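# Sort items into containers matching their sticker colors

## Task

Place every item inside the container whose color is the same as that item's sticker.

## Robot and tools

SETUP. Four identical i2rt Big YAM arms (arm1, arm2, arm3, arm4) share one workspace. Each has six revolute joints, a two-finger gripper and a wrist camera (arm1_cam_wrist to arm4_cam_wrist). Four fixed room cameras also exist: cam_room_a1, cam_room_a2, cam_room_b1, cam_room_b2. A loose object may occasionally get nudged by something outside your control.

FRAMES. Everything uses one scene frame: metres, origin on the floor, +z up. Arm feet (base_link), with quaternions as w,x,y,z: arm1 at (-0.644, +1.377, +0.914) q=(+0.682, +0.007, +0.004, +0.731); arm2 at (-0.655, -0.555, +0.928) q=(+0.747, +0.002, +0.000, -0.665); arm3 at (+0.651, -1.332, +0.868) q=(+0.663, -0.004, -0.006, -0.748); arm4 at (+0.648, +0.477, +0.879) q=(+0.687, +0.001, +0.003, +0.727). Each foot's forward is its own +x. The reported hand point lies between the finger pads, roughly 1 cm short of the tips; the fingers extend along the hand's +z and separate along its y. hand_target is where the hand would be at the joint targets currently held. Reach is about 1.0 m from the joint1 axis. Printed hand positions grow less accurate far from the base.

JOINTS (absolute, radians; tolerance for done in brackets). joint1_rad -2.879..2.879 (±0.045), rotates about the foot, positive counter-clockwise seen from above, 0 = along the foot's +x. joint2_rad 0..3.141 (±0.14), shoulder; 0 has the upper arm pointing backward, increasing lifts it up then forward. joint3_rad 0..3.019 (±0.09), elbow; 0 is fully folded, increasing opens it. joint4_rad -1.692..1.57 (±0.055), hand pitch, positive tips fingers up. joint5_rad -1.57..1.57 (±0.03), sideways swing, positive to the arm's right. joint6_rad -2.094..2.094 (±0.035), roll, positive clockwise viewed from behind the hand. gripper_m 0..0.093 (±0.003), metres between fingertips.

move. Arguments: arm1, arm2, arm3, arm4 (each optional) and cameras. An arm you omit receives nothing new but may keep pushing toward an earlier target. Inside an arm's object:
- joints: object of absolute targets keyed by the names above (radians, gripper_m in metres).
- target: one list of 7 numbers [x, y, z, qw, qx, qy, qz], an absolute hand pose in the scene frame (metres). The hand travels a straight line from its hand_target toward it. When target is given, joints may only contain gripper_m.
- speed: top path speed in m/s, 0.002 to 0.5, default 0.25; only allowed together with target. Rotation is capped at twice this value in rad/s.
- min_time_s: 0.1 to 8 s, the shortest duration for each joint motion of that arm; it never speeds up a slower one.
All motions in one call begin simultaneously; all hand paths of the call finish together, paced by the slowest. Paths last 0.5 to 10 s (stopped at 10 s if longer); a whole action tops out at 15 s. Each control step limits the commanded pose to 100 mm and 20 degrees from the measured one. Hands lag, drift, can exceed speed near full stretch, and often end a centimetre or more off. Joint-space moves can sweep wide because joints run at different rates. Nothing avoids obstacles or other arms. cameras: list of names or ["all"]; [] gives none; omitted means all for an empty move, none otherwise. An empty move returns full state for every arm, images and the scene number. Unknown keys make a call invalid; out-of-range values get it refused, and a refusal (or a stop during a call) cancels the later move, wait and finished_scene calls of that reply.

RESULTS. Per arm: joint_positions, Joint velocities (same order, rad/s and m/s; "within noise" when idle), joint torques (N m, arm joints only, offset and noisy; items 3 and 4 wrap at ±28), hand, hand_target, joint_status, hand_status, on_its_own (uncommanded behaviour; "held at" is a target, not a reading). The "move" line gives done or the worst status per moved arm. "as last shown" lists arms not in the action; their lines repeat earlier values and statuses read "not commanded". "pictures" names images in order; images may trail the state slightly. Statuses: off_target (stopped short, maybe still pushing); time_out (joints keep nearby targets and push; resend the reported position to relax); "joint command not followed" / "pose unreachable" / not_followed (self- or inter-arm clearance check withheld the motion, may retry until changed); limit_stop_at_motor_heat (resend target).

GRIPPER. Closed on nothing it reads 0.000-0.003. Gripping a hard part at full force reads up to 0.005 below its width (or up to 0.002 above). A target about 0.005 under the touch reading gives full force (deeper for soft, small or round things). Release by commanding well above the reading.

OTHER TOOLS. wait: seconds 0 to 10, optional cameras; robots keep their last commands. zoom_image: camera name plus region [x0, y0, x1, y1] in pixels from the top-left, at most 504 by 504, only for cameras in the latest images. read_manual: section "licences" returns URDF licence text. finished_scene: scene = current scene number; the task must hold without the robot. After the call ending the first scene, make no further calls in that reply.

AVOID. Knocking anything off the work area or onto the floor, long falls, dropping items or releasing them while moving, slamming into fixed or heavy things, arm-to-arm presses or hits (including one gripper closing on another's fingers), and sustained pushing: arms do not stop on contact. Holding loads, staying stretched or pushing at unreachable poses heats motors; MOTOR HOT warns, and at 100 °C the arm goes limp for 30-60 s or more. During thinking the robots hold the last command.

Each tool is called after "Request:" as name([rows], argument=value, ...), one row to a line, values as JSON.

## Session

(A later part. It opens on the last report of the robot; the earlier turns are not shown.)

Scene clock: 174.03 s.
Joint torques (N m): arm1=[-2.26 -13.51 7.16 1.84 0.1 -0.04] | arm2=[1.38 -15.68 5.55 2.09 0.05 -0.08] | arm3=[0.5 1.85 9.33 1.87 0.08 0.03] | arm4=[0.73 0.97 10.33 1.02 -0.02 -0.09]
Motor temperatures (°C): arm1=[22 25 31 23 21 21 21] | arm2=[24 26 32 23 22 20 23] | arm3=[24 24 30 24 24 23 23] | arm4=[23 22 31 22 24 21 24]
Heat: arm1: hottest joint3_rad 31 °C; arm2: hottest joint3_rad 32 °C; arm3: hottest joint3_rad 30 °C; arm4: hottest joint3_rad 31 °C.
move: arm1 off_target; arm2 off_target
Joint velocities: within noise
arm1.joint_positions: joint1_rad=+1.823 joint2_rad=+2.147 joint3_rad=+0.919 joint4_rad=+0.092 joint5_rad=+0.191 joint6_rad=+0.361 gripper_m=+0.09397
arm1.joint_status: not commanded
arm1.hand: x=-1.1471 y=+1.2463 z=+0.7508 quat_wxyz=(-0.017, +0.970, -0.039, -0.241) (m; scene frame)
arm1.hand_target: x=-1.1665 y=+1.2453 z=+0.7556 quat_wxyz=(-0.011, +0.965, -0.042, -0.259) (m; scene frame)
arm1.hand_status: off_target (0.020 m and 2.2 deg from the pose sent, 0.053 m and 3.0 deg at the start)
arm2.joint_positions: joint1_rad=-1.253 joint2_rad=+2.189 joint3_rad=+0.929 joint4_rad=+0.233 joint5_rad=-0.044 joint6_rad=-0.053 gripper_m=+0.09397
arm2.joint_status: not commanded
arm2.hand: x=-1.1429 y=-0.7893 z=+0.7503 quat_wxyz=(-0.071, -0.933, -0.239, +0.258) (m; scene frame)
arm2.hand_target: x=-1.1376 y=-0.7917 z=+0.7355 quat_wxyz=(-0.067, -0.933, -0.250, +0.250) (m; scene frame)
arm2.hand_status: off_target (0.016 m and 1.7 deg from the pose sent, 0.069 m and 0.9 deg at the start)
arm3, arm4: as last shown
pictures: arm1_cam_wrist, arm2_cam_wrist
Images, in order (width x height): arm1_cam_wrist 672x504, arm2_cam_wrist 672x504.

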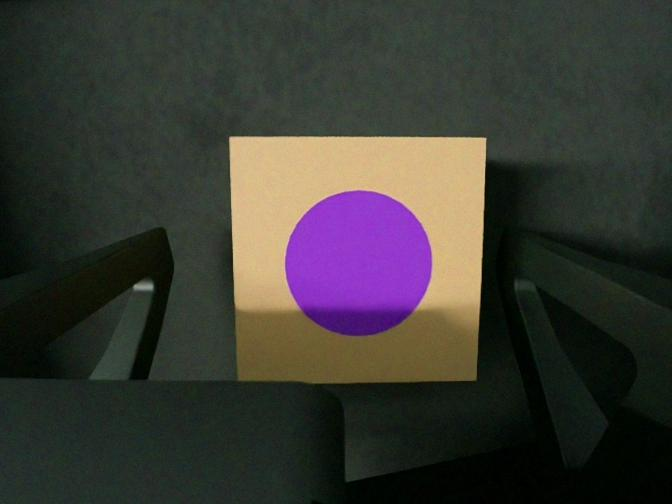

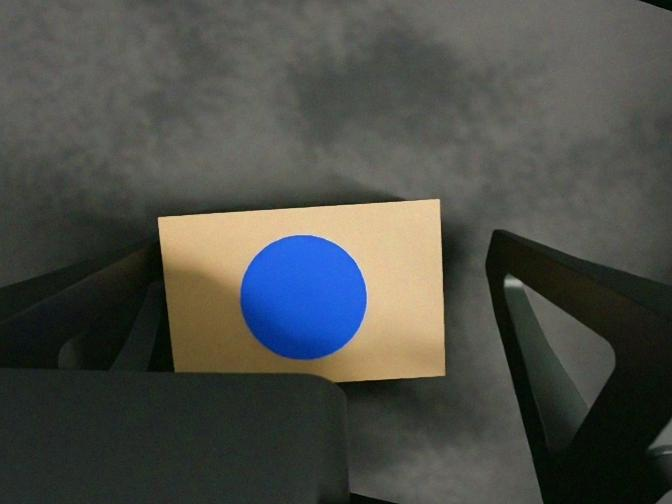

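Request:
move(arm1={"joints":{"gripper_m":0.048}}, arm2={"target":[-1.127,-0.796,0.728,-0.067,-0.933,-0.25,0.25],"speed":0.1}, cameras=["arm1_cam_wrist","arm2_cam_wrist"])

Scene clock: 186.40 s.
Joint torques (N m): arm1=[-2.73 -12.81 7.31 1.89 0.16 -0.02] | arm2=[1.67 -15.38 3.9 2.37 0.03 0.07] | arm3=[0.73 1.79 9.37 1.88 0.08 0.03] | arm4=[1.14 0.97 10.28 1.09 -0.02 -0.09]
Motor temperatures (°C): arm1=[22 25 31 23 21 21 21] | arm2=[24 25 30 22 22 20 23] | arm3=[24 24 30 24 24 23 23] | arm4=[23 22 31 22 24 21 24]
Heat: arm1: hottest joint3_rad 31 °C; arm2: hottest joint3_rad 30 °C; arm3: hottest joint3_rad 30 °C; arm4: hottest joint3_rad 31 °C.
move: arm1 off_target; arm2 off_target
Joint velocities: within noise
arm1.joint_positions: joint1_rad=+1.823 joint2_rad=+2.147 joint3_rad=+0.919 joint4_rad=+0.092 joint5_rad=+0.189 joint6_rad=+0.360 gripper_m=+0.05304
arm1.joint_status: gripper_m off_target (ended at +0.05307, target +0.04800)
arm1.hand: x=-1.1472 y=+1.2459 z=+0.7508 quat_wxyz=(-0.016, +0.970, -0.039, -0.241) (m; scene frame)
arm1.hand_target: x=-1.1665 y=+1.2452 z=+0.7556 quat_wxyz=(-0.011, +0.965, -0.042, -0.259) (m; scene frame)
arm1.hand_status: not commanded
arm2.joint_positions: joint1_rad=-1.238 joint2_rad=+2.198 joint3_rad=+0.929 joint4_rad=+0.258 joint5_rad=-0.034 joint6_rad=-0.053 gripper_m=+0.09397
arm2.joint_status: not commanded
arm2.hand: x=-1.1425 y=-0.7961 z=+0.7488 quat_wxyz=(-0.069, -0.930, -0.244, +0.266) (m; scene frame)
arm2.hand_target: x=-1.1266 y=-0.7954 z=+0.7289 quat_wxyz=(-0.067, -0.933, -0.250, +0.250) (m; scene frame)
arm2.hand_status: off_target (0.026 m and 2.1 deg from the pose sent, 0.028 m and 1.7 deg at the start)
arm3, arm4: as last shown
pictures: arm1_cam_wrist, arm2_cam_wrist
Images, in order (width x height): arm1_cam_wrist 672x504, arm2_cam_wrist 672x504.

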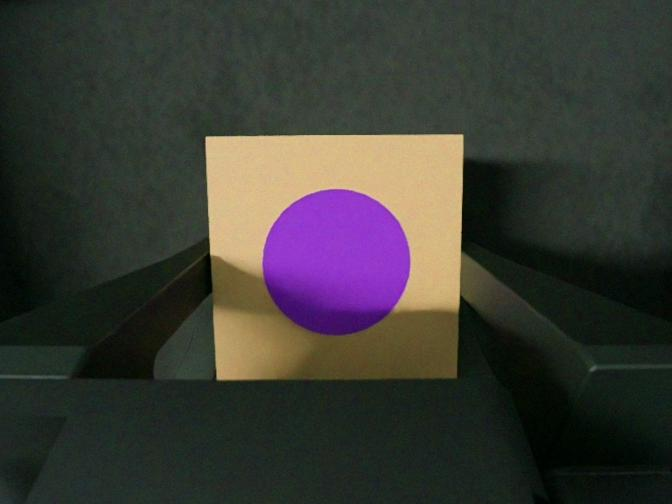

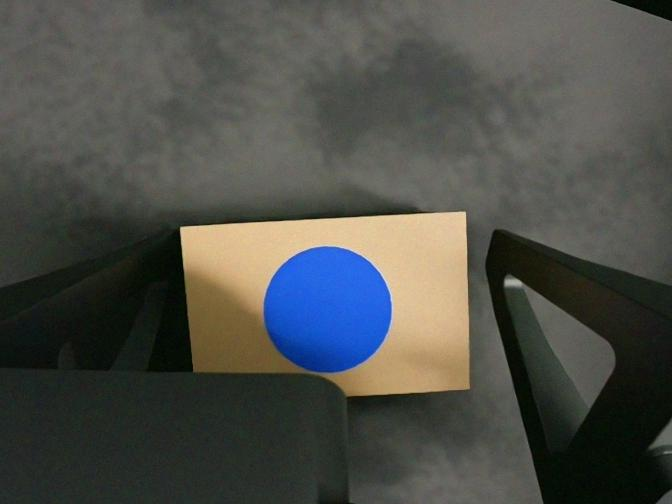

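Request:
move(arm2={"target":[-1.134,-0.796,0.74,-0.067,-0.933,-0.25,0.25],"speed":0.1})

Request:
move(arm2={"joints":{"gripper_m":0.061}}, arm1={"target":[-1.167,1.245,0.80,0.0113,-0.965,0.0421,0.2586],"speed":0.1}, cameras=["arm1_cam_wrist","arm2_cam_wrist"])

Scene clock: 199.73 s.
Joint torques (N m): arm1=[-3.14 -12.69 7.3 1.84 0.14 0] | arm2=[1.14 -17.79 4.81 1.06 -0.12 0.03] | arm3=[0.62 1.9 9.35 1.85 0.09 0.02] | arm4=[0.97 1.2 10.39 1.13 0 -0.11]
Motor temperatures (°C): arm1=[22 25 30 23 21 21 22] | arm2=[24 25 29 22 22 20 23] | arm3=[24 24 30 24 24 23 23] | arm4=[23 22 31 22 24 21 24]
Heat: arm1: hottest joint3_rad 30 °C; arm2: hottest joint3_rad 29 °C; arm3: hottest joint3_rad 30 °C; arm4: hottest joint3_rad 31 °C.
move: arm2 off_target
Joint velocities: within noise
arm1, arm4: as last shown
arm2.joint_positions: joint1_rad=-1.238 joint2_rad=+2.198 joint3_rad=+0.929 joint4_rad=+0.253 joint5_rad=-0.034 joint6_rad=-0.053 gripper_m=+0.09397
arm2.joint_status: not commanded
arm2.hand: x=-1.1415 y=-0.7956 z=+0.7481 quat_wxyz=(-0.069, -0.931, -0.244, +0.264) (m; scene frame)
arm2.hand_target: x=-1.1340 y=-0.7958 z=+0.7401 quat_wxyz=(-0.067, -0.933, -0.250, +0.250) (m; scene frame)
arm2.hand_status: off_target (0.011 m and 1.8 deg from the pose sent, 0.012 m and 2.0 deg at the start)
arm3.joint_positions: joint1_rad=-1.490 joint2_rad=+0.603 joint3_rad=+1.391 joint4_rad=-1.324 joint5_rad=-0.002 joint6_rad=-0.008 gripper_m=+0.09397
arm3.joint_status: not commanded
arm3.hand: x=+0.4193 y=-1.3148 z=+1.4123 quat_wxyz=(+0.005, -0.869, +0.017, +0.494) (m; scene frame)
arm3.hand_target: x=+0.4217 y=-1.3121 z=+1.4236 quat_wxyz=(+0.007, -0.863, +0.025, +0.505) (m; scene frame)
arm3.hand_status: not commanded
pictures: none

Scene clock: 200.83 s.
Joint torques (N m): arm1=[-2.73 -14.51 6.79 0.88 0.13 -0.03] | arm2=[1.14 -17.85 4.79 1.06 -0.13 0.02] | arm3=[0.5 1.96 9.33 1.84 0.09 0.04] | arm4=[1.14 1.08 10.35 1.03 -0.04 -0.09]
Motor temperatures (°C): arm1=[22 25 30 23 21 21 22] | arm2=[24 25 29 22 22 20 23] | arm3=[24 24 30 24 24 23 23] | arm4=[23 22 31 22 24 21 24]
Heat: arm1: hottest joint3_rad 30 °C; arm2: hottest joint3_rad 29 °C; arm3: hottest joint3_rad 30 °C; arm4: hottest joint3_rad 31 °C.
move: arm1 off_target; arm2 off_target
Joint velocities: within noise
arm1.joint_positions: joint1_rad=+1.823 joint2_rad=+2.056 joint3_rad=+0.919 joint4_rad=+0.019 joint5_rad=+0.189 joint6_rad=+0.360 gripper_m=+0.05304
arm1.joint_status: not commanded
arm1.hand: x=-1.1555 y=+1.2429 z=+0.7884 quat_wxyz=(-0.013, +0.968, -0.040, -0.249) (m; scene frame)
arm1.hand_target: x=-1.1669 y=+1.2449 z=+0.8001 quat_wxyz=(-0.011, +0.965, -0.042, -0.259) (m; scene frame)
arm1.hand_status: off_target (0.016 m and 1.2 deg from the pose sent, 0.053 m and 2.2 deg at the start)
arm2.joint_positions: joint1_rad=-1.238 joint2_rad=+2.198 joint3_rad=+0.929 joint4_rad=+0.253 joint5_rad=-0.034 joint6_rad=-0.053 gripper_m=+0.06920
arm2.joint_status: gripper_m off_target (ended at +0.06923, target +0.06100)
arm2.hand: x=-1.1415 y=-0.7956 z=+0.7481 quat_wxyz=(-0.069, -0.931, -0.244, +0.264) (m; scene frame)
arm2.hand_target: x=-1.1340 y=-0.7958 z=+0.7401 quat_wxyz=(-0.067, -0.933, -0.250, +0.250) (m; scene frame)
arm2.hand_status: not commanded
arm3, arm4: as last shown
pictures: arm1_cam_wrist, arm2_cam_wrist
Images, in order (width x height): arm1_cam_wrist 672x504, arm2_cam_wrist 672x504.

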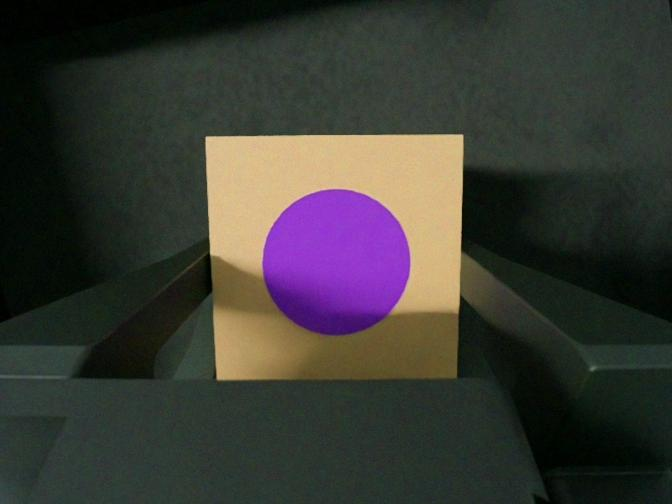

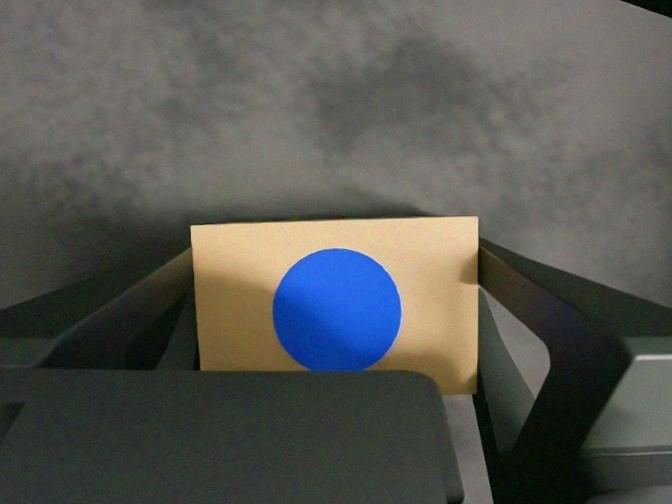

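Request:
move(arm1={"target":[-1.155,1.245,0.95,0.0113,-0.965,0.0421,0.2586],"speed":0.2}, arm2={"target":[-1.136,-0.796,0.95,-0.067,-0.933,-0.25,0.25],"speed":0.2})

Request:
move(arm1={"target":[-1.03,1.25,1.25,0.0113,-0.965,0.0421,0.2586],"speed":0.3}, arm2={"target":[-1.0,-0.74,1.25,-0.067,-0.933,-0.25,0.25],"speed":0.3}, cameras=["arm1_cam_wrist","arm2_cam_wrist"])

Scene clock: 214.77 s.
Joint torques (N m): arm1=[-2.02 -12.4 11.18 0.73 0.24 0.04] | arm2=[1.08 -15.68 11.74 1.25 -0.19 0] | arm3=[0.5 1.96 9.32 1.87 0.08 0.03] | arm4=[0.79 1.14 10.29 1.06 -0.02 -0.11]
Motor temperatures (°C): arm1=[22 26 30 23 21 21 22] | arm2=[24 26 28 22 22 20 23] | arm3=[24 24 30 24 24 23 23] | arm4=[23 22 32 22 24 21 24]
Heat: arm1: hottest joint3_rad 30 °C; arm2: hottest joint3_rad 28 °C; arm3: hottest joint3_rad 30 °C; arm4: hottest joint3_rad 32 °C.
move: arm1 off_target; arm2 off_target
Joint velocities: within noise
arm1.joint_positions: joint1_rad=+1.823 joint2_rad=+1.693 joint3_rad=+0.919 joint4_rad=-0.362 joint5_rad=+0.189 joint6_rad=+0.360 gripper_m=+0.05304
arm1.joint_status: not commanded
arm1.hand: x=-1.1397 y=+1.2471 z=+0.9307 quat_wxyz=(-0.016, +0.970, -0.039, -0.241) (m; scene frame)
arm1.hand_target: x=-1.1545 y=+1.2451 z=+0.9502 quat_wxyz=(-0.011, +0.965, -0.042, -0.259) (m; scene frame)
arm1.hand_status: off_target (0.025 m and 2.2 deg from the pose sent, 0.162 m and 1.2 deg at the start)
arm2.joint_positions: joint1_rad=-1.238 joint2_rad=+1.687 joint3_rad=+0.902 joint4_rad=-0.282 joint5_rad=-0.034 joint6_rad=-0.053 gripper_m=+0.06920
arm2.joint_status: not commanded
arm2.hand: x=-1.1239 y=-0.7875 z=+0.9382 quat_wxyz=(-0.064, -0.937, -0.245, +0.240) (m; scene frame)
arm2.hand_target: x=-1.1356 y=-0.7957 z=+0.9502 quat_wxyz=(-0.067, -0.933, -0.250, +0.250) (m; scene frame)
arm2.hand_status: off_target (0.019 m and 1.4 deg from the pose sent, 0.202 m and 1.8 deg at the start)
arm3, arm4: as last shown
pictures: none

Scene clock: 216.57 s.
Joint torques (N m): arm1=[-0.5 -4.72 15.69 0.92 0.31 0.14] | arm2=[1.49 -6.48 15.72 1.28 0.11 0.2] | arm3=[0.62 1.73 9.33 1.83 0.08 0.02] | arm4=[1.32 1.32 10.33 1.05 0.04 -0.08]
Motor temperatures (°C): arm1=[22 26 30 23 22 21 22] | arm2=[24 26 29 22 22 20 23] | arm3=[24 24 30 24 24 23 23] | arm4=[23 22 32 22 24 21 24]
Heat: arm1: hottest joint3_rad 30 °C; arm2: hottest joint3_rad 29 °C; arm3: hottest joint3_rad 30 °C; arm4: hottest joint3_rad 32 °C.
move: arm1 off_target; arm2 off_target
Joint velocities: within noise
arm1.joint_positions: joint1_rad=+1.904 joint2_rad=+1.128 joint3_rad=+1.202 joint4_rad=-1.227 joint5_rad=+0.231 joint6_rad=+0.436 gripper_m=+0.05304
arm1.joint_status: not commanded
arm1.hand: x=-1.0232 y=+1.2569 z=+1.2269 quat_wxyz=(-0.020, +0.969, -0.040, -0.241) (m; scene frame)
arm1.hand_target: x=-1.0292 y=+1.2504 z=+1.2498 quat_wxyz=(-0.011, +0.965, -0.042, -0.259) (m; scene frame)
arm1.hand_status: off_target (0.025 m and 2.3 deg from the pose sent, 0.338 m and 2.2 deg at the start)
arm2.joint_positions: joint1_rad=-1.217 joint2_rad=+1.020 joint3_rad=+1.110 joint4_rad=-1.155 joint5_rad=-0.027 joint6_rad=-0.050 gripper_m=+0.06920
arm2.joint_status: not commanded
arm2.hand: x=-0.9944 y=-0.7335 z=+1.2330 quat_wxyz=(-0.064, -0.935, -0.253, +0.241) (m; scene frame)
arm2.hand_target: x=-0.9996 y=-0.7397 z=+1.2498 quat_wxyz=(-0.067, -0.933, -0.250, +0.250) (m; scene frame)
arm2.hand_status: off_target (0.019 m and 1.2 deg from the pose sent, 0.339 m and 1.4 deg at the start)
arm3, arm4: as last shown
pictures: arm1_cam_wrist, arm2_cam_wrist
Images, in order (width x height): arm1_cam_wrist 672x504, arm2_cam_wrist 672x504.

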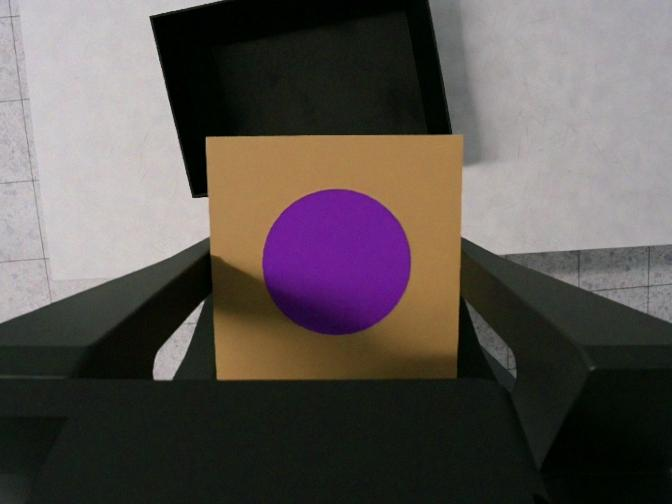

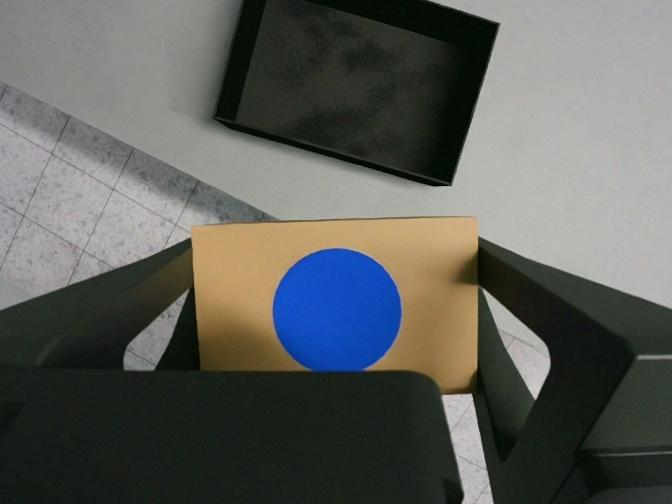

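Request:
move(arm1={"joints":{"joint2_rad":0.62,"joint3_rad":1.4,"joint4_rad":-1.49},"min_time_s":1.2}, arm2={"joints":{"joint2_rad":0.62,"joint3_rad":1.4,"joint4_rad":-1.49},"min_time_s":1.2})

Request:
move(arm1={"joints":{"joint1_rad":-2.25},"min_time_s":3.5}, arm2={"joints":{"joint1_rad":2.13},"min_time_s":3.2}, cameras=["arm1_cam_wrist","arm2_cam_wrist","cam_room_b1","cam_room_b2"])

Scene clock: 226.57 s.
Joint torques (N m): arm1=[-0.79 4.84 12.45 1.09 0.17 0.1] | arm2=[1.55 1.26 12.94 1.76 0.11 0.2] | arm3=[0.62 1.73 9.35 1.83 0.08 0.02] | arm4=[0.91 1.03 10.24 0.96 0.01 -0.09]
Motor temperatures (°C): arm1=[22 25 31 23 22 21 22] | arm2=[24 25 30 22 22 20 24] | arm3=[24 24 30 24 24 23 23] | arm4=[23 22 32 22 24 21 24]
Heat: arm1: hottest joint3_rad 31 °C; arm2: hottest joint3_rad 30 °C; arm3: hottest joint3_rad 30 °C; arm4: hottest joint3_rad 32 °C.
move: arm1 done; arm2 done
Joint velocities: within noise
arm1.joint_positions: joint1_rad=+1.904 joint2_rad=+0.611 joint3_rad=+1.359 joint4_rad=-1.482 joint5_rad=+0.232 joint6_rad=+0.437 gripper_m=+0.05304
arm1.joint_status: all done
arm1.hand: x=-0.8461 y=+1.3305 z=+1.4172 quat_wxyz=(+0.067, +0.904, -0.062, -0.419) (m; scene frame)
arm1.hand_target: x=-0.8437 y=+1.3296 z=+1.4329 quat_wxyz=(+0.075, +0.899, -0.062, -0.428) (m; scene frame)
arm1.hand_status: not commanded
arm2.joint_positions: joint1_rad=-1.217 joint2_rad=+0.614 joint3_rad=+1.361 joint4_rad=-1.478 joint5_rad=-0.027 joint6_rad=-0.050 gripper_m=+0.06920
arm2.joint_status: all done
arm2.hand: x=-0.8469 y=-0.6588 z=+1.4258 quat_wxyz=(-0.096, -0.881, -0.241, +0.395) (m; scene frame)
arm2.hand_target: x=-0.8428 y=-0.6585 z=+1.4402 quat_wxyz=(-0.101, -0.878, -0.238, +0.403) (m; scene frame)
arm2.hand_status: not commanded
arm3: as last shown
arm4.joint_positions: joint1_rad=+0.896 joint2_rad=+0.635 joint3_rad=+1.401 joint4_rad=-1.088 joint5_rad=+0.002 joint6_rad=+0.014 gripper_m=+0.09398
arm4.joint_status: not commanded
arm4.hand: x=+0.4330 y=+0.6353 z=+1.4756 quat_wxyz=(-0.173, +0.770, -0.254, -0.559) (m; scene frame)
arm4.hand_target: x=+0.4403 y=+0.6284 z=+1.4933 quat_wxyz=(-0.178, +0.764, -0.244, -0.570) (m; scene frame)
arm4.hand_status: not commanded
pictures: none

Scene clock: 230.40 s.
Joint torques (N m): arm1=[-2.14 4.72 12.78 1.25 0.18 0.11] | arm2=[1.14 1.26 12.89 1.74 -0.02 0.2] | arm3=[0.44 1.85 9.33 1.85 0.09 0.03] | arm4=[1.44 1.26 10.36 0.95 -0.02 -0.06]
Motor temperatures (°C): arm1=[22 25 31 23 22 21 22] | arm2=[24 25 30 22 22 20 24] | arm3=[24 24 30 24 24 23 23] | arm4=[23 22 32 22 24 21 24]
Heat: arm1: hottest joint3_rad 31 °C; arm2: hottest joint3_rad 30 °C; arm3: hottest joint3_rad 30 °C; arm4: hottest joint3_rad 32 °C.
move: arm1 done; arm2 done
Joint velocities: within noise
arm1.joint_positions: joint1_rad=-2.242 joint2_rad=+0.611 joint3_rad=+1.359 joint4_rad=-1.482 joint5_rad=+0.233 joint6_rad=+0.438 gripper_m=+0.05307
arm1.joint_status: all done
arm1.hand: x=-0.4850 y=+1.2228 z=+1.4113 quat_wxyz=(-0.387, -0.492, -0.767, +0.142) (m; scene frame)
arm1.hand_target: x=-0.4875 y=+1.2227 z=+1.4270 quat_wxyz=(-0.398, -0.496, -0.759, +0.143) (m; scene frame)
arm1.hand_status: not commanded
arm2.joint_positions: joint1_rad=+2.125 joint2_rad=+0.614 joint3_rad=+1.361 joint4_rad=-1.478 joint5_rad=-0.024 joint6_rad=-0.049 gripper_m=+0.06923
arm2.joint_status: all done
arm2.hand: x=-0.4889 y=-0.4195 z=+1.4272 quat_wxyz=(-0.386, +0.326, -0.852, -0.136) (m; scene frame)
arm2.hand_target: x=-0.4925 y=-0.4210 z=+1.4417 quat_wxyz=(-0.394, +0.321, -0.849, -0.143) (m; scene frame)
arm2.hand_status: not commanded
arm3, arm4: as last shown
pictures: arm1_cam_wrist, arm2_cam_wrist, cam_room_b1, cam_room_b2
Images, in order (width x height): arm1_cam_wrist 672x504, arm2_cam_wrist 672x504, cam_room_b1 672x504, cam_room_b2 672x504.

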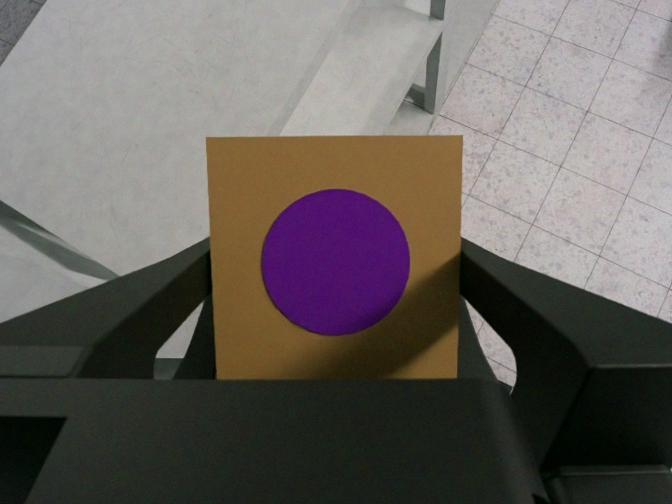

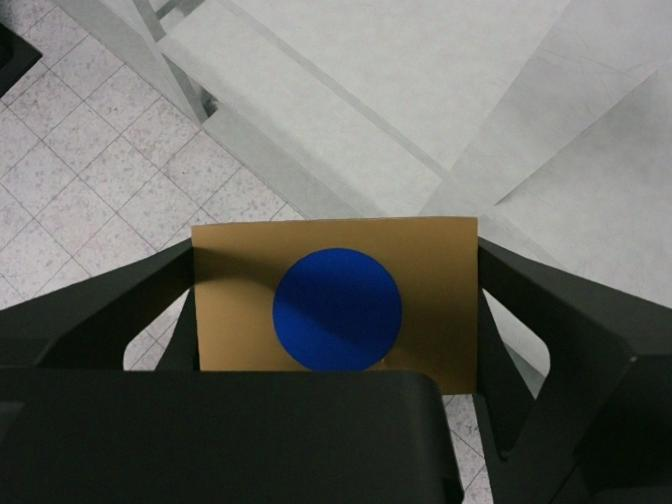

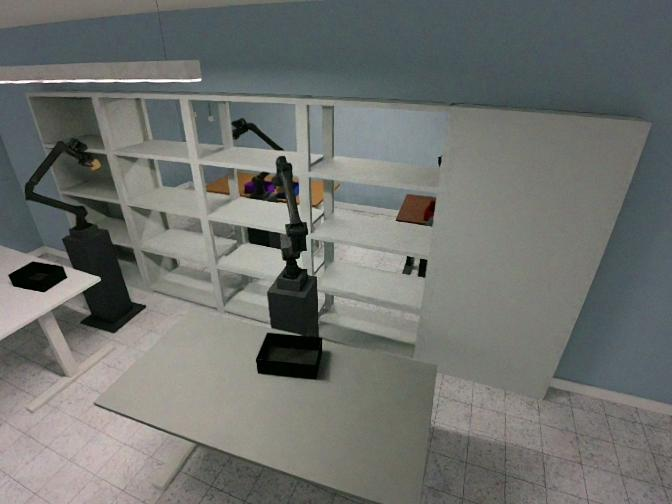

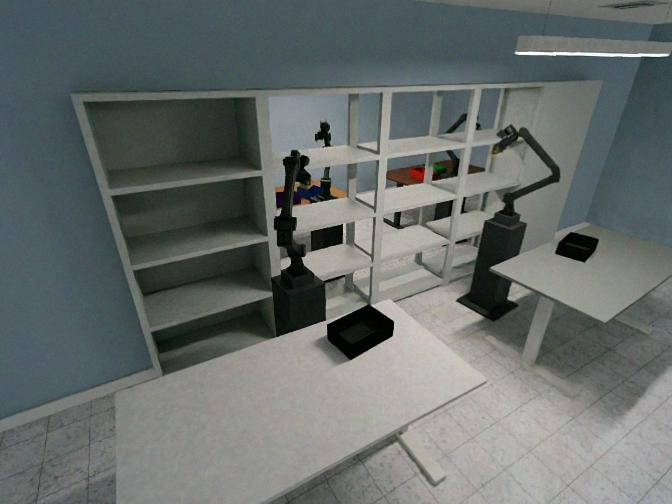

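Request:
move(arm1={"target":[-0.36,1.165,1.12,0.2468,0.2905,0.9212,-0.0778]}, arm2={"target":[-0.374,-0.332,1.12,0.252,-0.319,0.909,0.0885]}, cameras=["arm1_cam_wrist","arm2_cam_wrist"])

Request:
move(arm1={"target":[-0.05,0.94,1.06,0.2468,0.2905,0.9212,-0.0778]}, arm2={"target":[-0.05,-0.06,1.06,0.252,-0.319,0.909,0.0885]}, cameras=["arm1_cam_wrist","arm2_cam_wrist","arm4_cam_wrist","cam_room_b1","cam_room_a2"])

Scene clock: 265.27 s.
Joint torques (N m): arm1=[-2.32 -2.61 12.33 2.02 -0.05 -0.05] | arm2=[0.91 -6.48 11.37 2.58 0.13 0.21] | arm3=[0.67 1.85 9.33 1.85 0.08 0.02] | arm4=[1.2 0.85 10.5 1.05 0.01 -0.12]
Motor temperatures (°C): arm1=[22 25 32 23 22 21 22] | arm2=[24 25 31 22 22 20 24] | arm3=[24 24 30 24 24 23 23] | arm4=[23 22 33 22 24 21 24]
Heat: arm1: hottest joint3_rad 32 °C; arm2: hottest joint3_rad 31 °C; arm3: hottest joint3_rad 30 °C; arm4: hottest joint3_rad 33 °C.
move: arm1 off_target; arm2 done
Joint velocities: within noise
arm1.joint_positions: joint1_rad=-2.295 joint2_rad=+0.926 joint3_rad=+0.777 joint4_rad=-0.928 joint5_rad=-0.029 joint6_rad=-0.031 gripper_m=+0.05307
arm1.joint_status: not commanded
arm1.hand: x=-0.3654 y=+1.1708 z=+1.1082 quat_wxyz=(-0.227, -0.294, -0.926, +0.070) (m; scene frame)
arm1.hand_target: x=-0.3602 y=+1.1652 z=+1.1203 quat_wxyz=(-0.247, -0.291, -0.921, +0.078) (m; scene frame)
arm1.hand_status: off_target (0.014 m and 2.5 deg from the pose sent, 0.322 m and 34.1 deg at the start)
arm2.joint_positions: joint1_rad=+2.125 joint2_rad=+0.955 joint3_rad=+0.762 joint4_rad=-0.855 joint5_rad=-0.003 joint6_rad=-0.016 gripper_m=+0.06923
arm2.joint_status: not commanded
arm2.hand: x=-0.3757 y=-0.3337 z=+1.1202 quat_wxyz=(-0.246, +0.326, -0.909, -0.086) (m; scene frame)
arm2.hand_target: x=-0.3741 y=-0.3321 z=+1.1200 quat_wxyz=(-0.252, +0.319, -0.909, -0.089) (m; scene frame)
arm2.hand_status: done (0.002 m and 1.1 deg from the pose sent, 0.339 m and 17.6 deg at the start)
arm3, arm4: as last shown
pictures: arm1_cam_wrist, arm2_cam_wrist
Images, in order (width x height): arm1_cam_wrist 672x504, arm2_cam_wrist 672x504.

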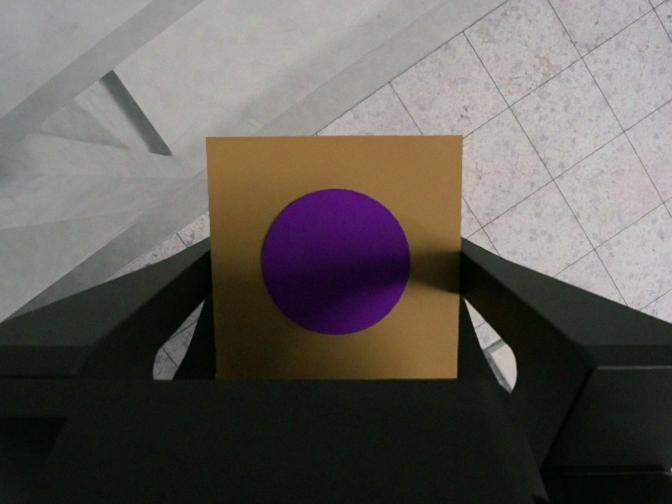

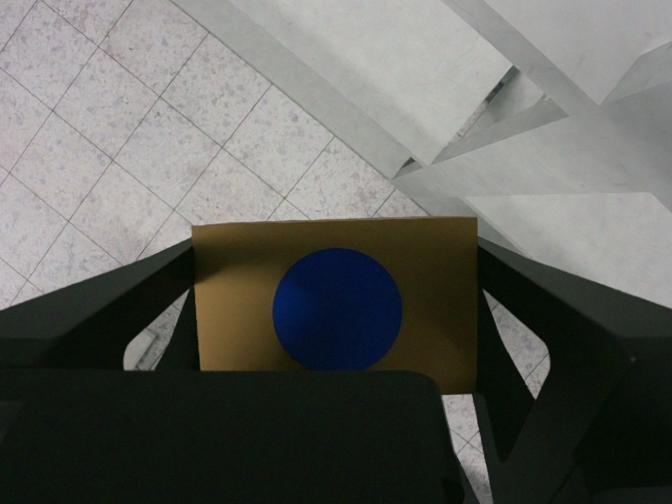

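Scene clock: 267.73 s.
Joint torques (N m): arm1=[-1.03 -18.78 16.79 0.8 0.06 0.14] | arm2=[1.49 -22.89 17.2 1.25 0.13 0.21] | arm3=[0.56 1.9 9.36 1.85 0.07 0.03] | arm4=[1.03 0.97 10.3 0.95 -0.05 -0.09]
Motor temperatures (°C): arm1=[22 25 32 23 21 21 22] | arm2=[24 25 32 22 22 20 24] | arm3=[24 24 30 24 24 23 23] | arm4=[23 22 33 22 24 21 24]
Heat: arm1: hottest joint3_rad 32 °C; arm2: hottest joint3_rad 32 °C; arm3: hottest joint3_rad 30 °C; arm4: hottest joint3_rad 33 °C.
move: arm1 off_target; arm2 off_target
Joint velocities: within noise
arm1.joint_positions: joint1_rad=-2.291 joint2_rad=+1.975 joint3_rad=+1.690 joint4_rad=-0.805 joint5_rad=-0.023 joint6_rad=-0.030 gripper_m=+0.05307
arm1.joint_status: not commanded
arm1.hand: x=-0.0717 y=+0.9465 z=+1.0287 quat_wxyz=(-0.221, -0.294, -0.927, +0.070) (m; scene frame)
arm1.hand_target: x=-0.0517 y=+0.9413 z=+1.0605 quat_wxyz=(-0.247, -0.291, -0.921, +0.078) (m; scene frame)
arm1.hand_status: off_target (0.039 m and 3.2 deg from the pose sent, 0.394 m and 2.5 deg at the start)
arm2.joint_positions: joint1_rad=+2.133 joint2_rad=+2.098 joint3_rad=+1.863 joint4_rad=-0.823 joint5_rad=+0.004 joint6_rad=-0.003 gripper_m=+0.06923
arm2.joint_status: not commanded
arm2.hand: x=-0.0597 y=-0.0765 z=+1.0494 quat_wxyz=(-0.242, +0.323, -0.911, -0.083) (m; scene frame)
arm2.hand_target: x=-0.0512 y=-0.0607 z=+1.0603 quat_wxyz=(-0.253, +0.319, -0.909, -0.089) (m; scene frame)
arm2.hand_status: off_target (0.022 m and 1.4 deg from the pose sent, 0.430 m and 1.1 deg at the start)
arm3, arm4: as last shown
pictures: arm1_cam_wrist, arm2_cam_wrist, arm4_cam_wrist, cam_room_a2, cam_room_b1
Images, in order (width x height): arm1_cam_wrist 672x504, arm2_cam_wrist 672x504, arm4_cam_wrist 672x504, cam_room_a2 672x504, cam_room_b1 672x504.

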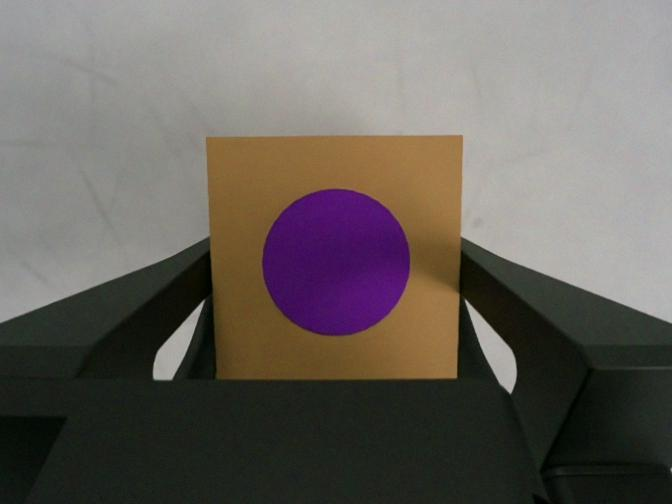

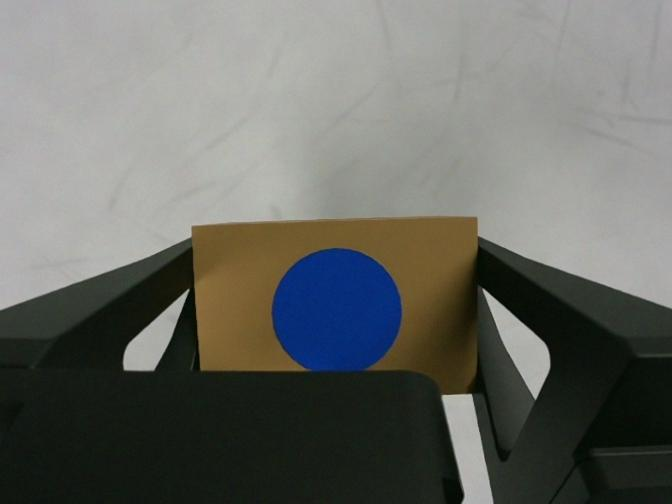

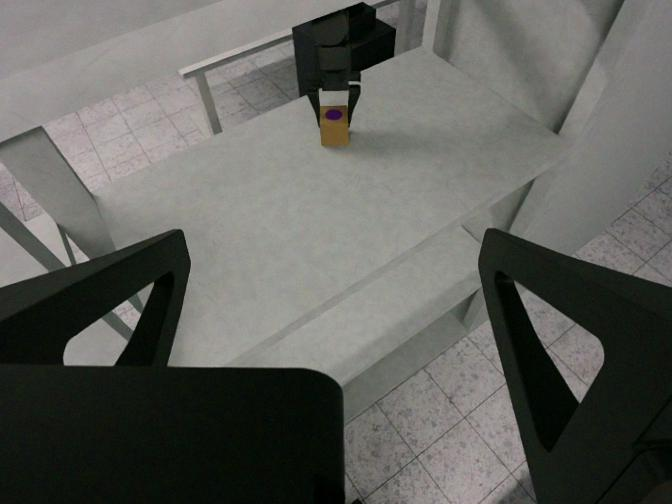

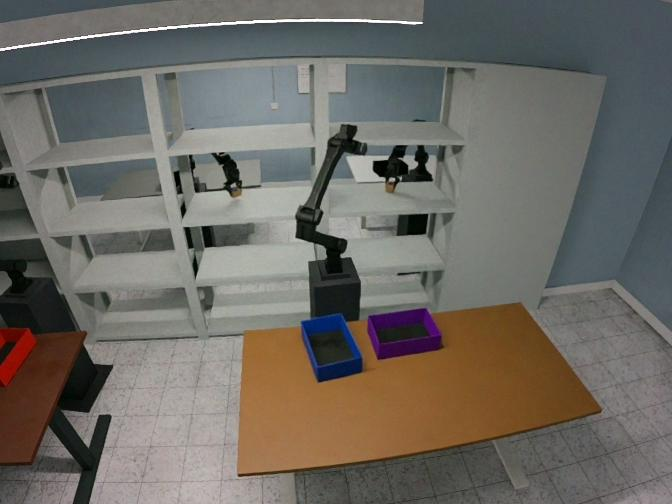

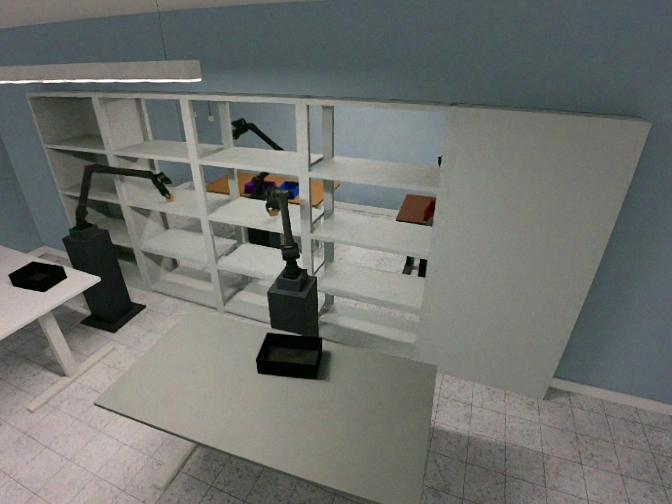

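Request:
move(arm1={"target":[-0.005,0.913,1.025,0.2468,0.2905,0.9212,-0.0778],"speed":0.15}, arm2={"target":[-0.015,-0.03,1.01,0.252,-0.319,0.909,0.0885],"speed":0.15}, cameras=["arm1_cam_wrist","arm2_cam_wrist","arm4_cam_wrist"])

Scene clock: 274.00 s.
Joint torques (N m): arm1=[-1.26 -17.61 15.98 0.68 0.08 0.11] | arm2=[1.49 -22.95 16.49 1.42 0.11 0.18] | arm3=[0.56 1.67 9.35 1.89 0.09 0.03] | arm4=[0.62 1.03 10.36 1.01 -0.03 -0.08]
Motor temperatures (°C): arm1=[22 25 33 23 21 21 23] | arm2=[24 26 35 22 22 20 24] | arm3=[24 24 30 24 24 23 23] | arm4=[23 22 33 22 24 21 24]
Heat: arm1: hottest joint3_rad 33 °C; arm2: hottest joint3_rad 35 °C; arm3: hottest joint3_rad 30 °C; arm4: hottest joint3_rad 33 °C.
move: arm1 off_target; arm2 off_target
Joint velocities: within noise
arm1.joint_positions: joint1_rad=-2.282 joint2_rad=+2.118 joint3_rad=+1.894 joint4_rad=-0.818 joint5_rad=-0.018 joint6_rad=-0.023 gripper_m=+0.05307
arm1.joint_status: not commanded
arm1.hand: x=-0.0204 y=+0.9152 z=+1.0223 quat_wxyz=(-0.242, -0.292, -0.922, +0.078) (m; scene frame)
arm1.hand_target: x=-0.0057 y=+0.9135 z=+1.0252 quat_wxyz=(-0.248, -0.290, -0.921, +0.078) (m; scene frame)
arm1.hand_status: off_target (0.016 m and 0.6 deg from the pose sent, 0.075 m and 3.3 deg at the start)
arm2.joint_positions: joint1_rad=+2.134 joint2_rad=+2.252 joint3_rad=+2.047 joint4_rad=-0.823 joint5_rad=+0.006 joint6_rad=+0.000 gripper_m=+0.06924
arm2.joint_status: not commanded
arm2.hand: x=-0.0206 y=-0.0441 z=+1.0227 quat_wxyz=(-0.255, +0.320, -0.908, -0.088) (m; scene frame)
arm2.hand_target: x=-0.0162 y=-0.0307 z=+1.0101 quat_wxyz=(-0.253, +0.319, -0.909, -0.089) (m; scene frame)
arm2.hand_status: off_target (0.020 m and 0.4 deg from the pose sent, 0.076 m and 1.4 deg at the start)
arm3.joint_positions: joint1_rad=-1.490 joint2_rad=+0.603 joint3_rad=+1.391 joint4_rad=-1.324 joint5_rad=-0.002 joint6_rad=-0.008 gripper_m=+0.09397
arm3.joint_status: not commanded
arm3.hand: x=+0.4193 y=-1.3148 z=+1.4123 quat_wxyz=(+0.005, -0.869, +0.017, +0.494) (m; scene frame)
arm3.hand_target: x=+0.4217 y=-1.3121 z=+1.4236 quat_wxyz=(+0.007, -0.863, +0.025, +0.505) (m; scene frame)
arm3.hand_status: not commanded
arm4: as last shown
pictures: arm1_cam_wrist, arm2_cam_wrist, arm4_cam_wrist
Images, in order (width x height): arm1_cam_wrist 672x504, arm2_cam_wrist 672x504, arm4_cam_wrist 672x504.

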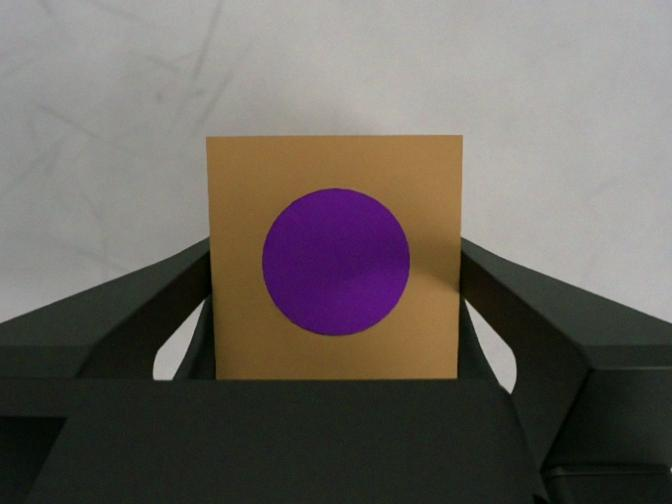

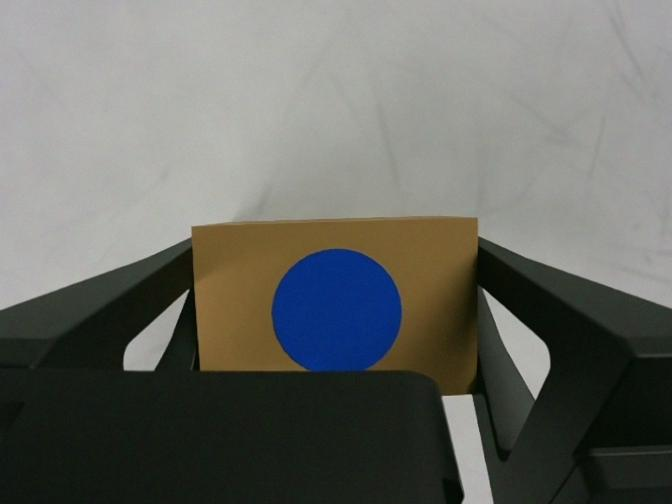

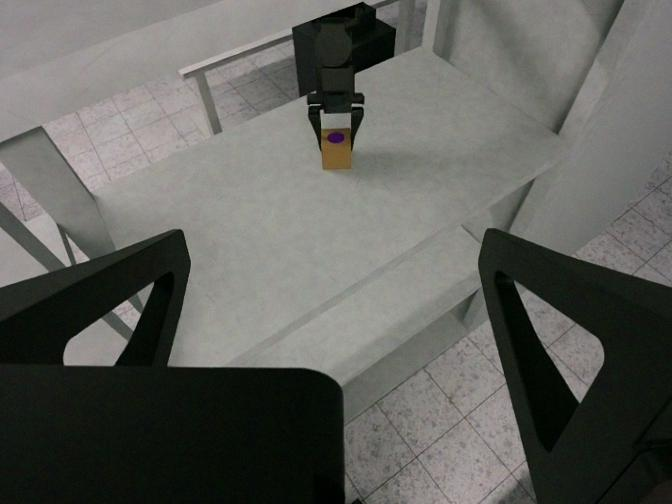

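Request:
move(arm1={"target":[-0.005,0.913,0.99,0.2468,0.2905,0.9212,-0.0778],"speed":0.1}, arm2={"target":[-0.015,-0.03,0.975,0.252,-0.319,0.909,0.0885],"speed":0.1}, cameras=["arm1_cam_wrist","arm2_cam_wrist","arm4_cam_wrist"])

Scene clock: 278.43 s.
Joint torques (N m): arm1=[-1.44 -16.67 11.36 2 0.08 0.06] | arm2=[1.49 -21.89 12.07 2.58 0.13 0.18] | arm3=[0.62 1.96 9.32 1.84 0.09 0.02] | arm4=[1.32 1.38 10.47 0.94 -0.04 -0.09]
Motor temperatures (°C): arm1=[22 25 34 23 21 21 23] | arm2=[24 26 35 22 22 20 24] | arm3=[24 24 30 24 24 23 23] | arm4=[23 22 33 22 24 21 24]
Heat: arm1: hottest joint3_rad 34 °C; arm2: hottest joint3_rad 35 °C; arm3: hottest joint3_rad 30 °C; arm4: hottest joint3_rad 33 °C.
move: arm1 off_target; arm2 off_target
Joint velocities: within noise
arm1.joint_positions: joint1_rad=-2.282 joint2_rad=+2.125 joint3_rad=+1.894 joint4_rad=-0.778 joint5_rad=-0.018 joint6_rad=-0.022 gripper_m=+0.05307
arm1.joint_status: not commanded
arm1.hand: x=-0.0136 y=+0.9101 z=+1.0222 quat_wxyz=(-0.257, -0.290, -0.918, +0.083) (m; scene frame)
arm1.hand_target: x=-0.0065 y=+0.9139 z=+0.9904 quat_wxyz=(-0.247, -0.291, -0.921, +0.078) (m; scene frame)
arm1.hand_status: off_target (0.033 m and 1.4 deg from the pose sent, 0.036 m and 0.6 deg at the start)
arm2.joint_positions: joint1_rad=+2.134 joint2_rad=+2.259 joint3_rad=+2.047 joint4_rad=-0.778 joint5_rad=+0.006 joint6_rad=+0.000 gripper_m=+0.06924
arm2.joint_status: not commanded
arm2.hand: x=-0.0136 y=-0.0384 z=+1.0228 quat_wxyz=(-0.272, +0.318, -0.903, -0.094) (m; scene frame)
arm2.hand_target: x=-0.0177 y=-0.0321 z=+0.9759 quat_wxyz=(-0.252, +0.319, -0.909, -0.088) (m; scene frame)
arm2.hand_status: off_target (0.049 m and 2.5 deg from the pose sent, 0.050 m and 0.4 deg at the start)
arm3, arm4: as last shown
pictures: arm1_cam_wrist, arm2_cam_wrist, arm4_cam_wrist
Images, in order (width x height): arm1_cam_wrist 672x504, arm2_cam_wrist 672x504, arm4_cam_wrist 672x504.

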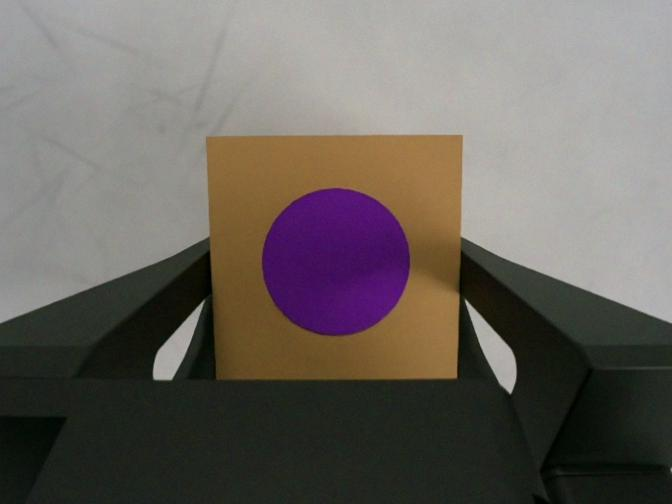

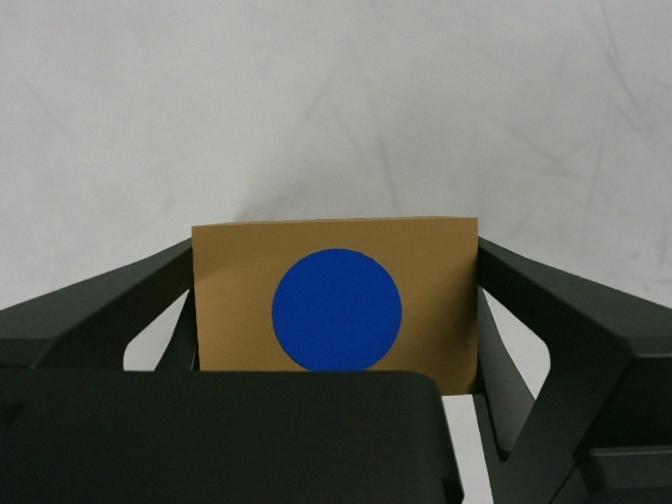

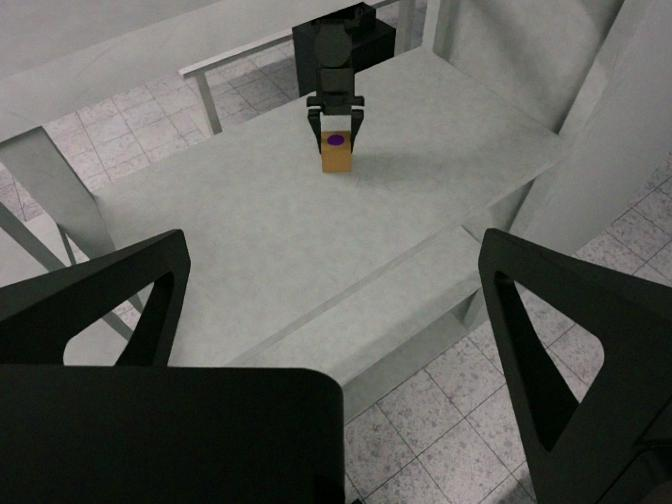

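Request:
move(arm1={"target":[-0.01,0.912,1.012,0.2468,0.2905,0.9212,-0.0778],"speed":0.1}, arm2={"target":[-0.015,-0.035,1.0,0.252,-0.319,0.909,0.0885],"speed":0.1})

Request:
move(arm1={"joints":{"gripper_m":0.09}}, arm2={"joints":{"gripper_m":0.093}}, cameras=["arm1_cam_wrist","arm2_cam_wrist","arm4_cam_wrist"])

Scene clock: 287.17 s.
Joint torques (N m): arm1=[-1.73 -18.96 13.12 0.57 -0.02 0.03] | arm2=[1.03 -23.94 14.12 0.9 0.01 0.13] | arm3=[0.56 1.79 9.36 1.84 0.09 0.03] | arm4=[1.26 1.14 10.29 1.02 -0.02 -0.11]
Motor temperatures (°C): arm1=[22 26 35 23 21 21 23] | arm2=[24 26 34 22 22 20 25] | arm3=[24 24 30 24 24 23 23] | arm4=[23 22 33 22 24 21 24]
Heat: arm1: hottest joint3_rad 35 °C; arm2: hottest joint3_rad 34 °C; arm3: hottest joint3_rad 30 °C; arm4: hottest joint3_rad 33 °C.
move: arm1 off_target; arm2 off_target
Joint velocities: within noise
arm1.joint_positions: joint1_rad=-2.282 joint2_rad=+2.125 joint3_rad=+1.894 joint4_rad=-0.779 joint5_rad=-0.018 joint6_rad=-0.022 gripper_m=+0.05307
arm1.joint_status: not commanded
arm1.hand: x=-0.0139 y=+0.9103 z=+1.0220 quat_wxyz=(-0.257, -0.291, -0.918, +0.083) (m; scene frame)
arm1.hand_target: x=-0.0103 y=+0.9121 z=+1.0120 quat_wxyz=(-0.247, -0.291, -0.921, +0.078) (m; scene frame)
arm1.hand_status: off_target (0.011 m and 1.3 deg from the pose sent, 0.011 m and 1.4 deg at the start)
arm2.joint_positions: joint1_rad=+2.134 joint2_rad=+2.259 joint3_rad=+2.047 joint4_rad=-0.782 joint5_rad=+0.006 joint6_rad=+0.000 gripper_m=+0.06924
arm2.joint_status: not commanded
arm2.hand: x=-0.0142 y=-0.0389 z=+1.0223 quat_wxyz=(-0.270, +0.319, -0.904, -0.093) (m; scene frame)
arm2.hand_target: x=-0.0157 y=-0.0355 z=+1.0002 quat_wxyz=(-0.253, +0.319, -0.909, -0.089) (m; scene frame)
arm2.hand_status: off_target (0.023 m and 2.2 deg from the pose sent, 0.023 m and 2.5 deg at the start)
arm3, arm4: as last shown
pictures: none

Scene clock: 287.77 s.
Joint torques (N m): arm1=[-1.67 -18.61 13 0.8 -0.03 0.05] | arm2=[0.97 -23.94 14.09 1.29 0 0.13] | arm3=[0.67 1.96 9.32 1.83 0.08 0.03] | arm4=[1.2 1.38 10.37 0.96 0.01 -0.1]
Motor temperatures (°C): arm1=[22 26 35 23 21 21 23] | arm2=[24 26 34 22 22 20 24] | arm3=[24 24 30 24 24 23 23] | arm4=[23 22 33 22 24 21 24]
Heat: arm1: hottest joint3_rad 35 °C; arm2: hottest joint3_rad 34 °C; arm3: hottest joint3_rad 30 °C; arm4: hottest joint3_rad 33 °C.
move: arm1 done; arm2 done
Joint velocities: within noise
arm1.joint_positions: joint1_rad=-2.282 joint2_rad=+2.134 joint3_rad=+1.894 joint4_rad=-0.789 joint5_rad=-0.018 joint6_rad=-0.022 gripper_m=+0.08996
arm1.joint_status: all done
arm1.hand: x=-0.0157 y=+0.9116 z=+1.0139 quat_wxyz=(-0.248, -0.291, -0.920, +0.080) (m; scene frame)
arm1.hand_target: x=-0.0102 y=+0.9121 z=+1.0121 quat_wxyz=(-0.247, -0.291, -0.921, +0.078) (m; scene frame)
arm1.hand_status: not commanded
arm2.joint_positions: joint1_rad=+2.134 joint2_rad=+2.260 joint3_rad=+2.047 joint4_rad=-0.793 joint5_rad=+0.006 joint6_rad=+0.000 gripper_m=+0.09292
arm2.joint_status: all done
arm2.hand: x=-0.0159 y=-0.0403 z=+1.0203 quat_wxyz=(-0.265, +0.319, -0.905, -0.092) (m; scene frame)
arm2.hand_target: x=-0.0157 y=-0.0354 z=+1.0003 quat_wxyz=(-0.253, +0.319, -0.909, -0.089) (m; scene frame)
arm2.hand_status: not commanded
arm3, arm4: as last shown
pictures: arm1_cam_wrist, arm2_cam_wrist, arm4_cam_wrist
Images, in order (width x height): arm1_cam_wrist 672x504, arm2_cam_wrist 672x504, arm4_cam_wrist 672x504.

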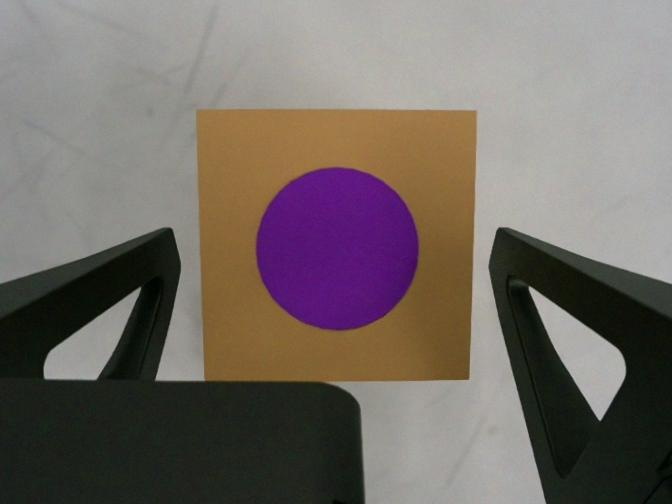

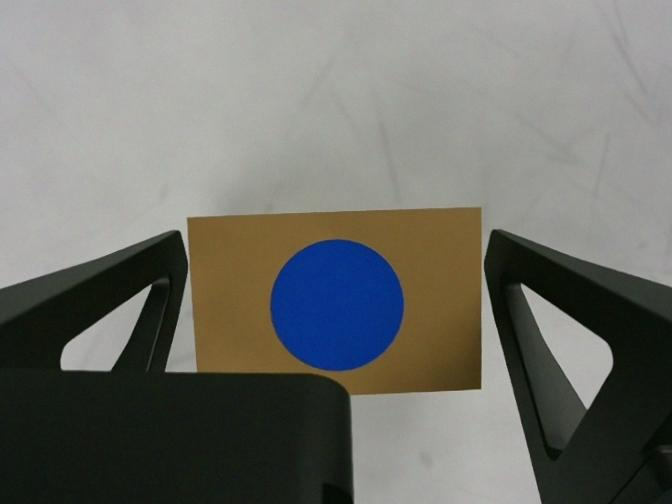

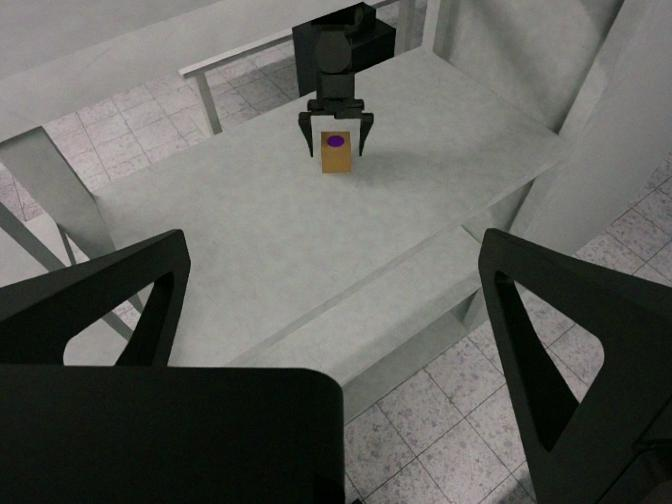

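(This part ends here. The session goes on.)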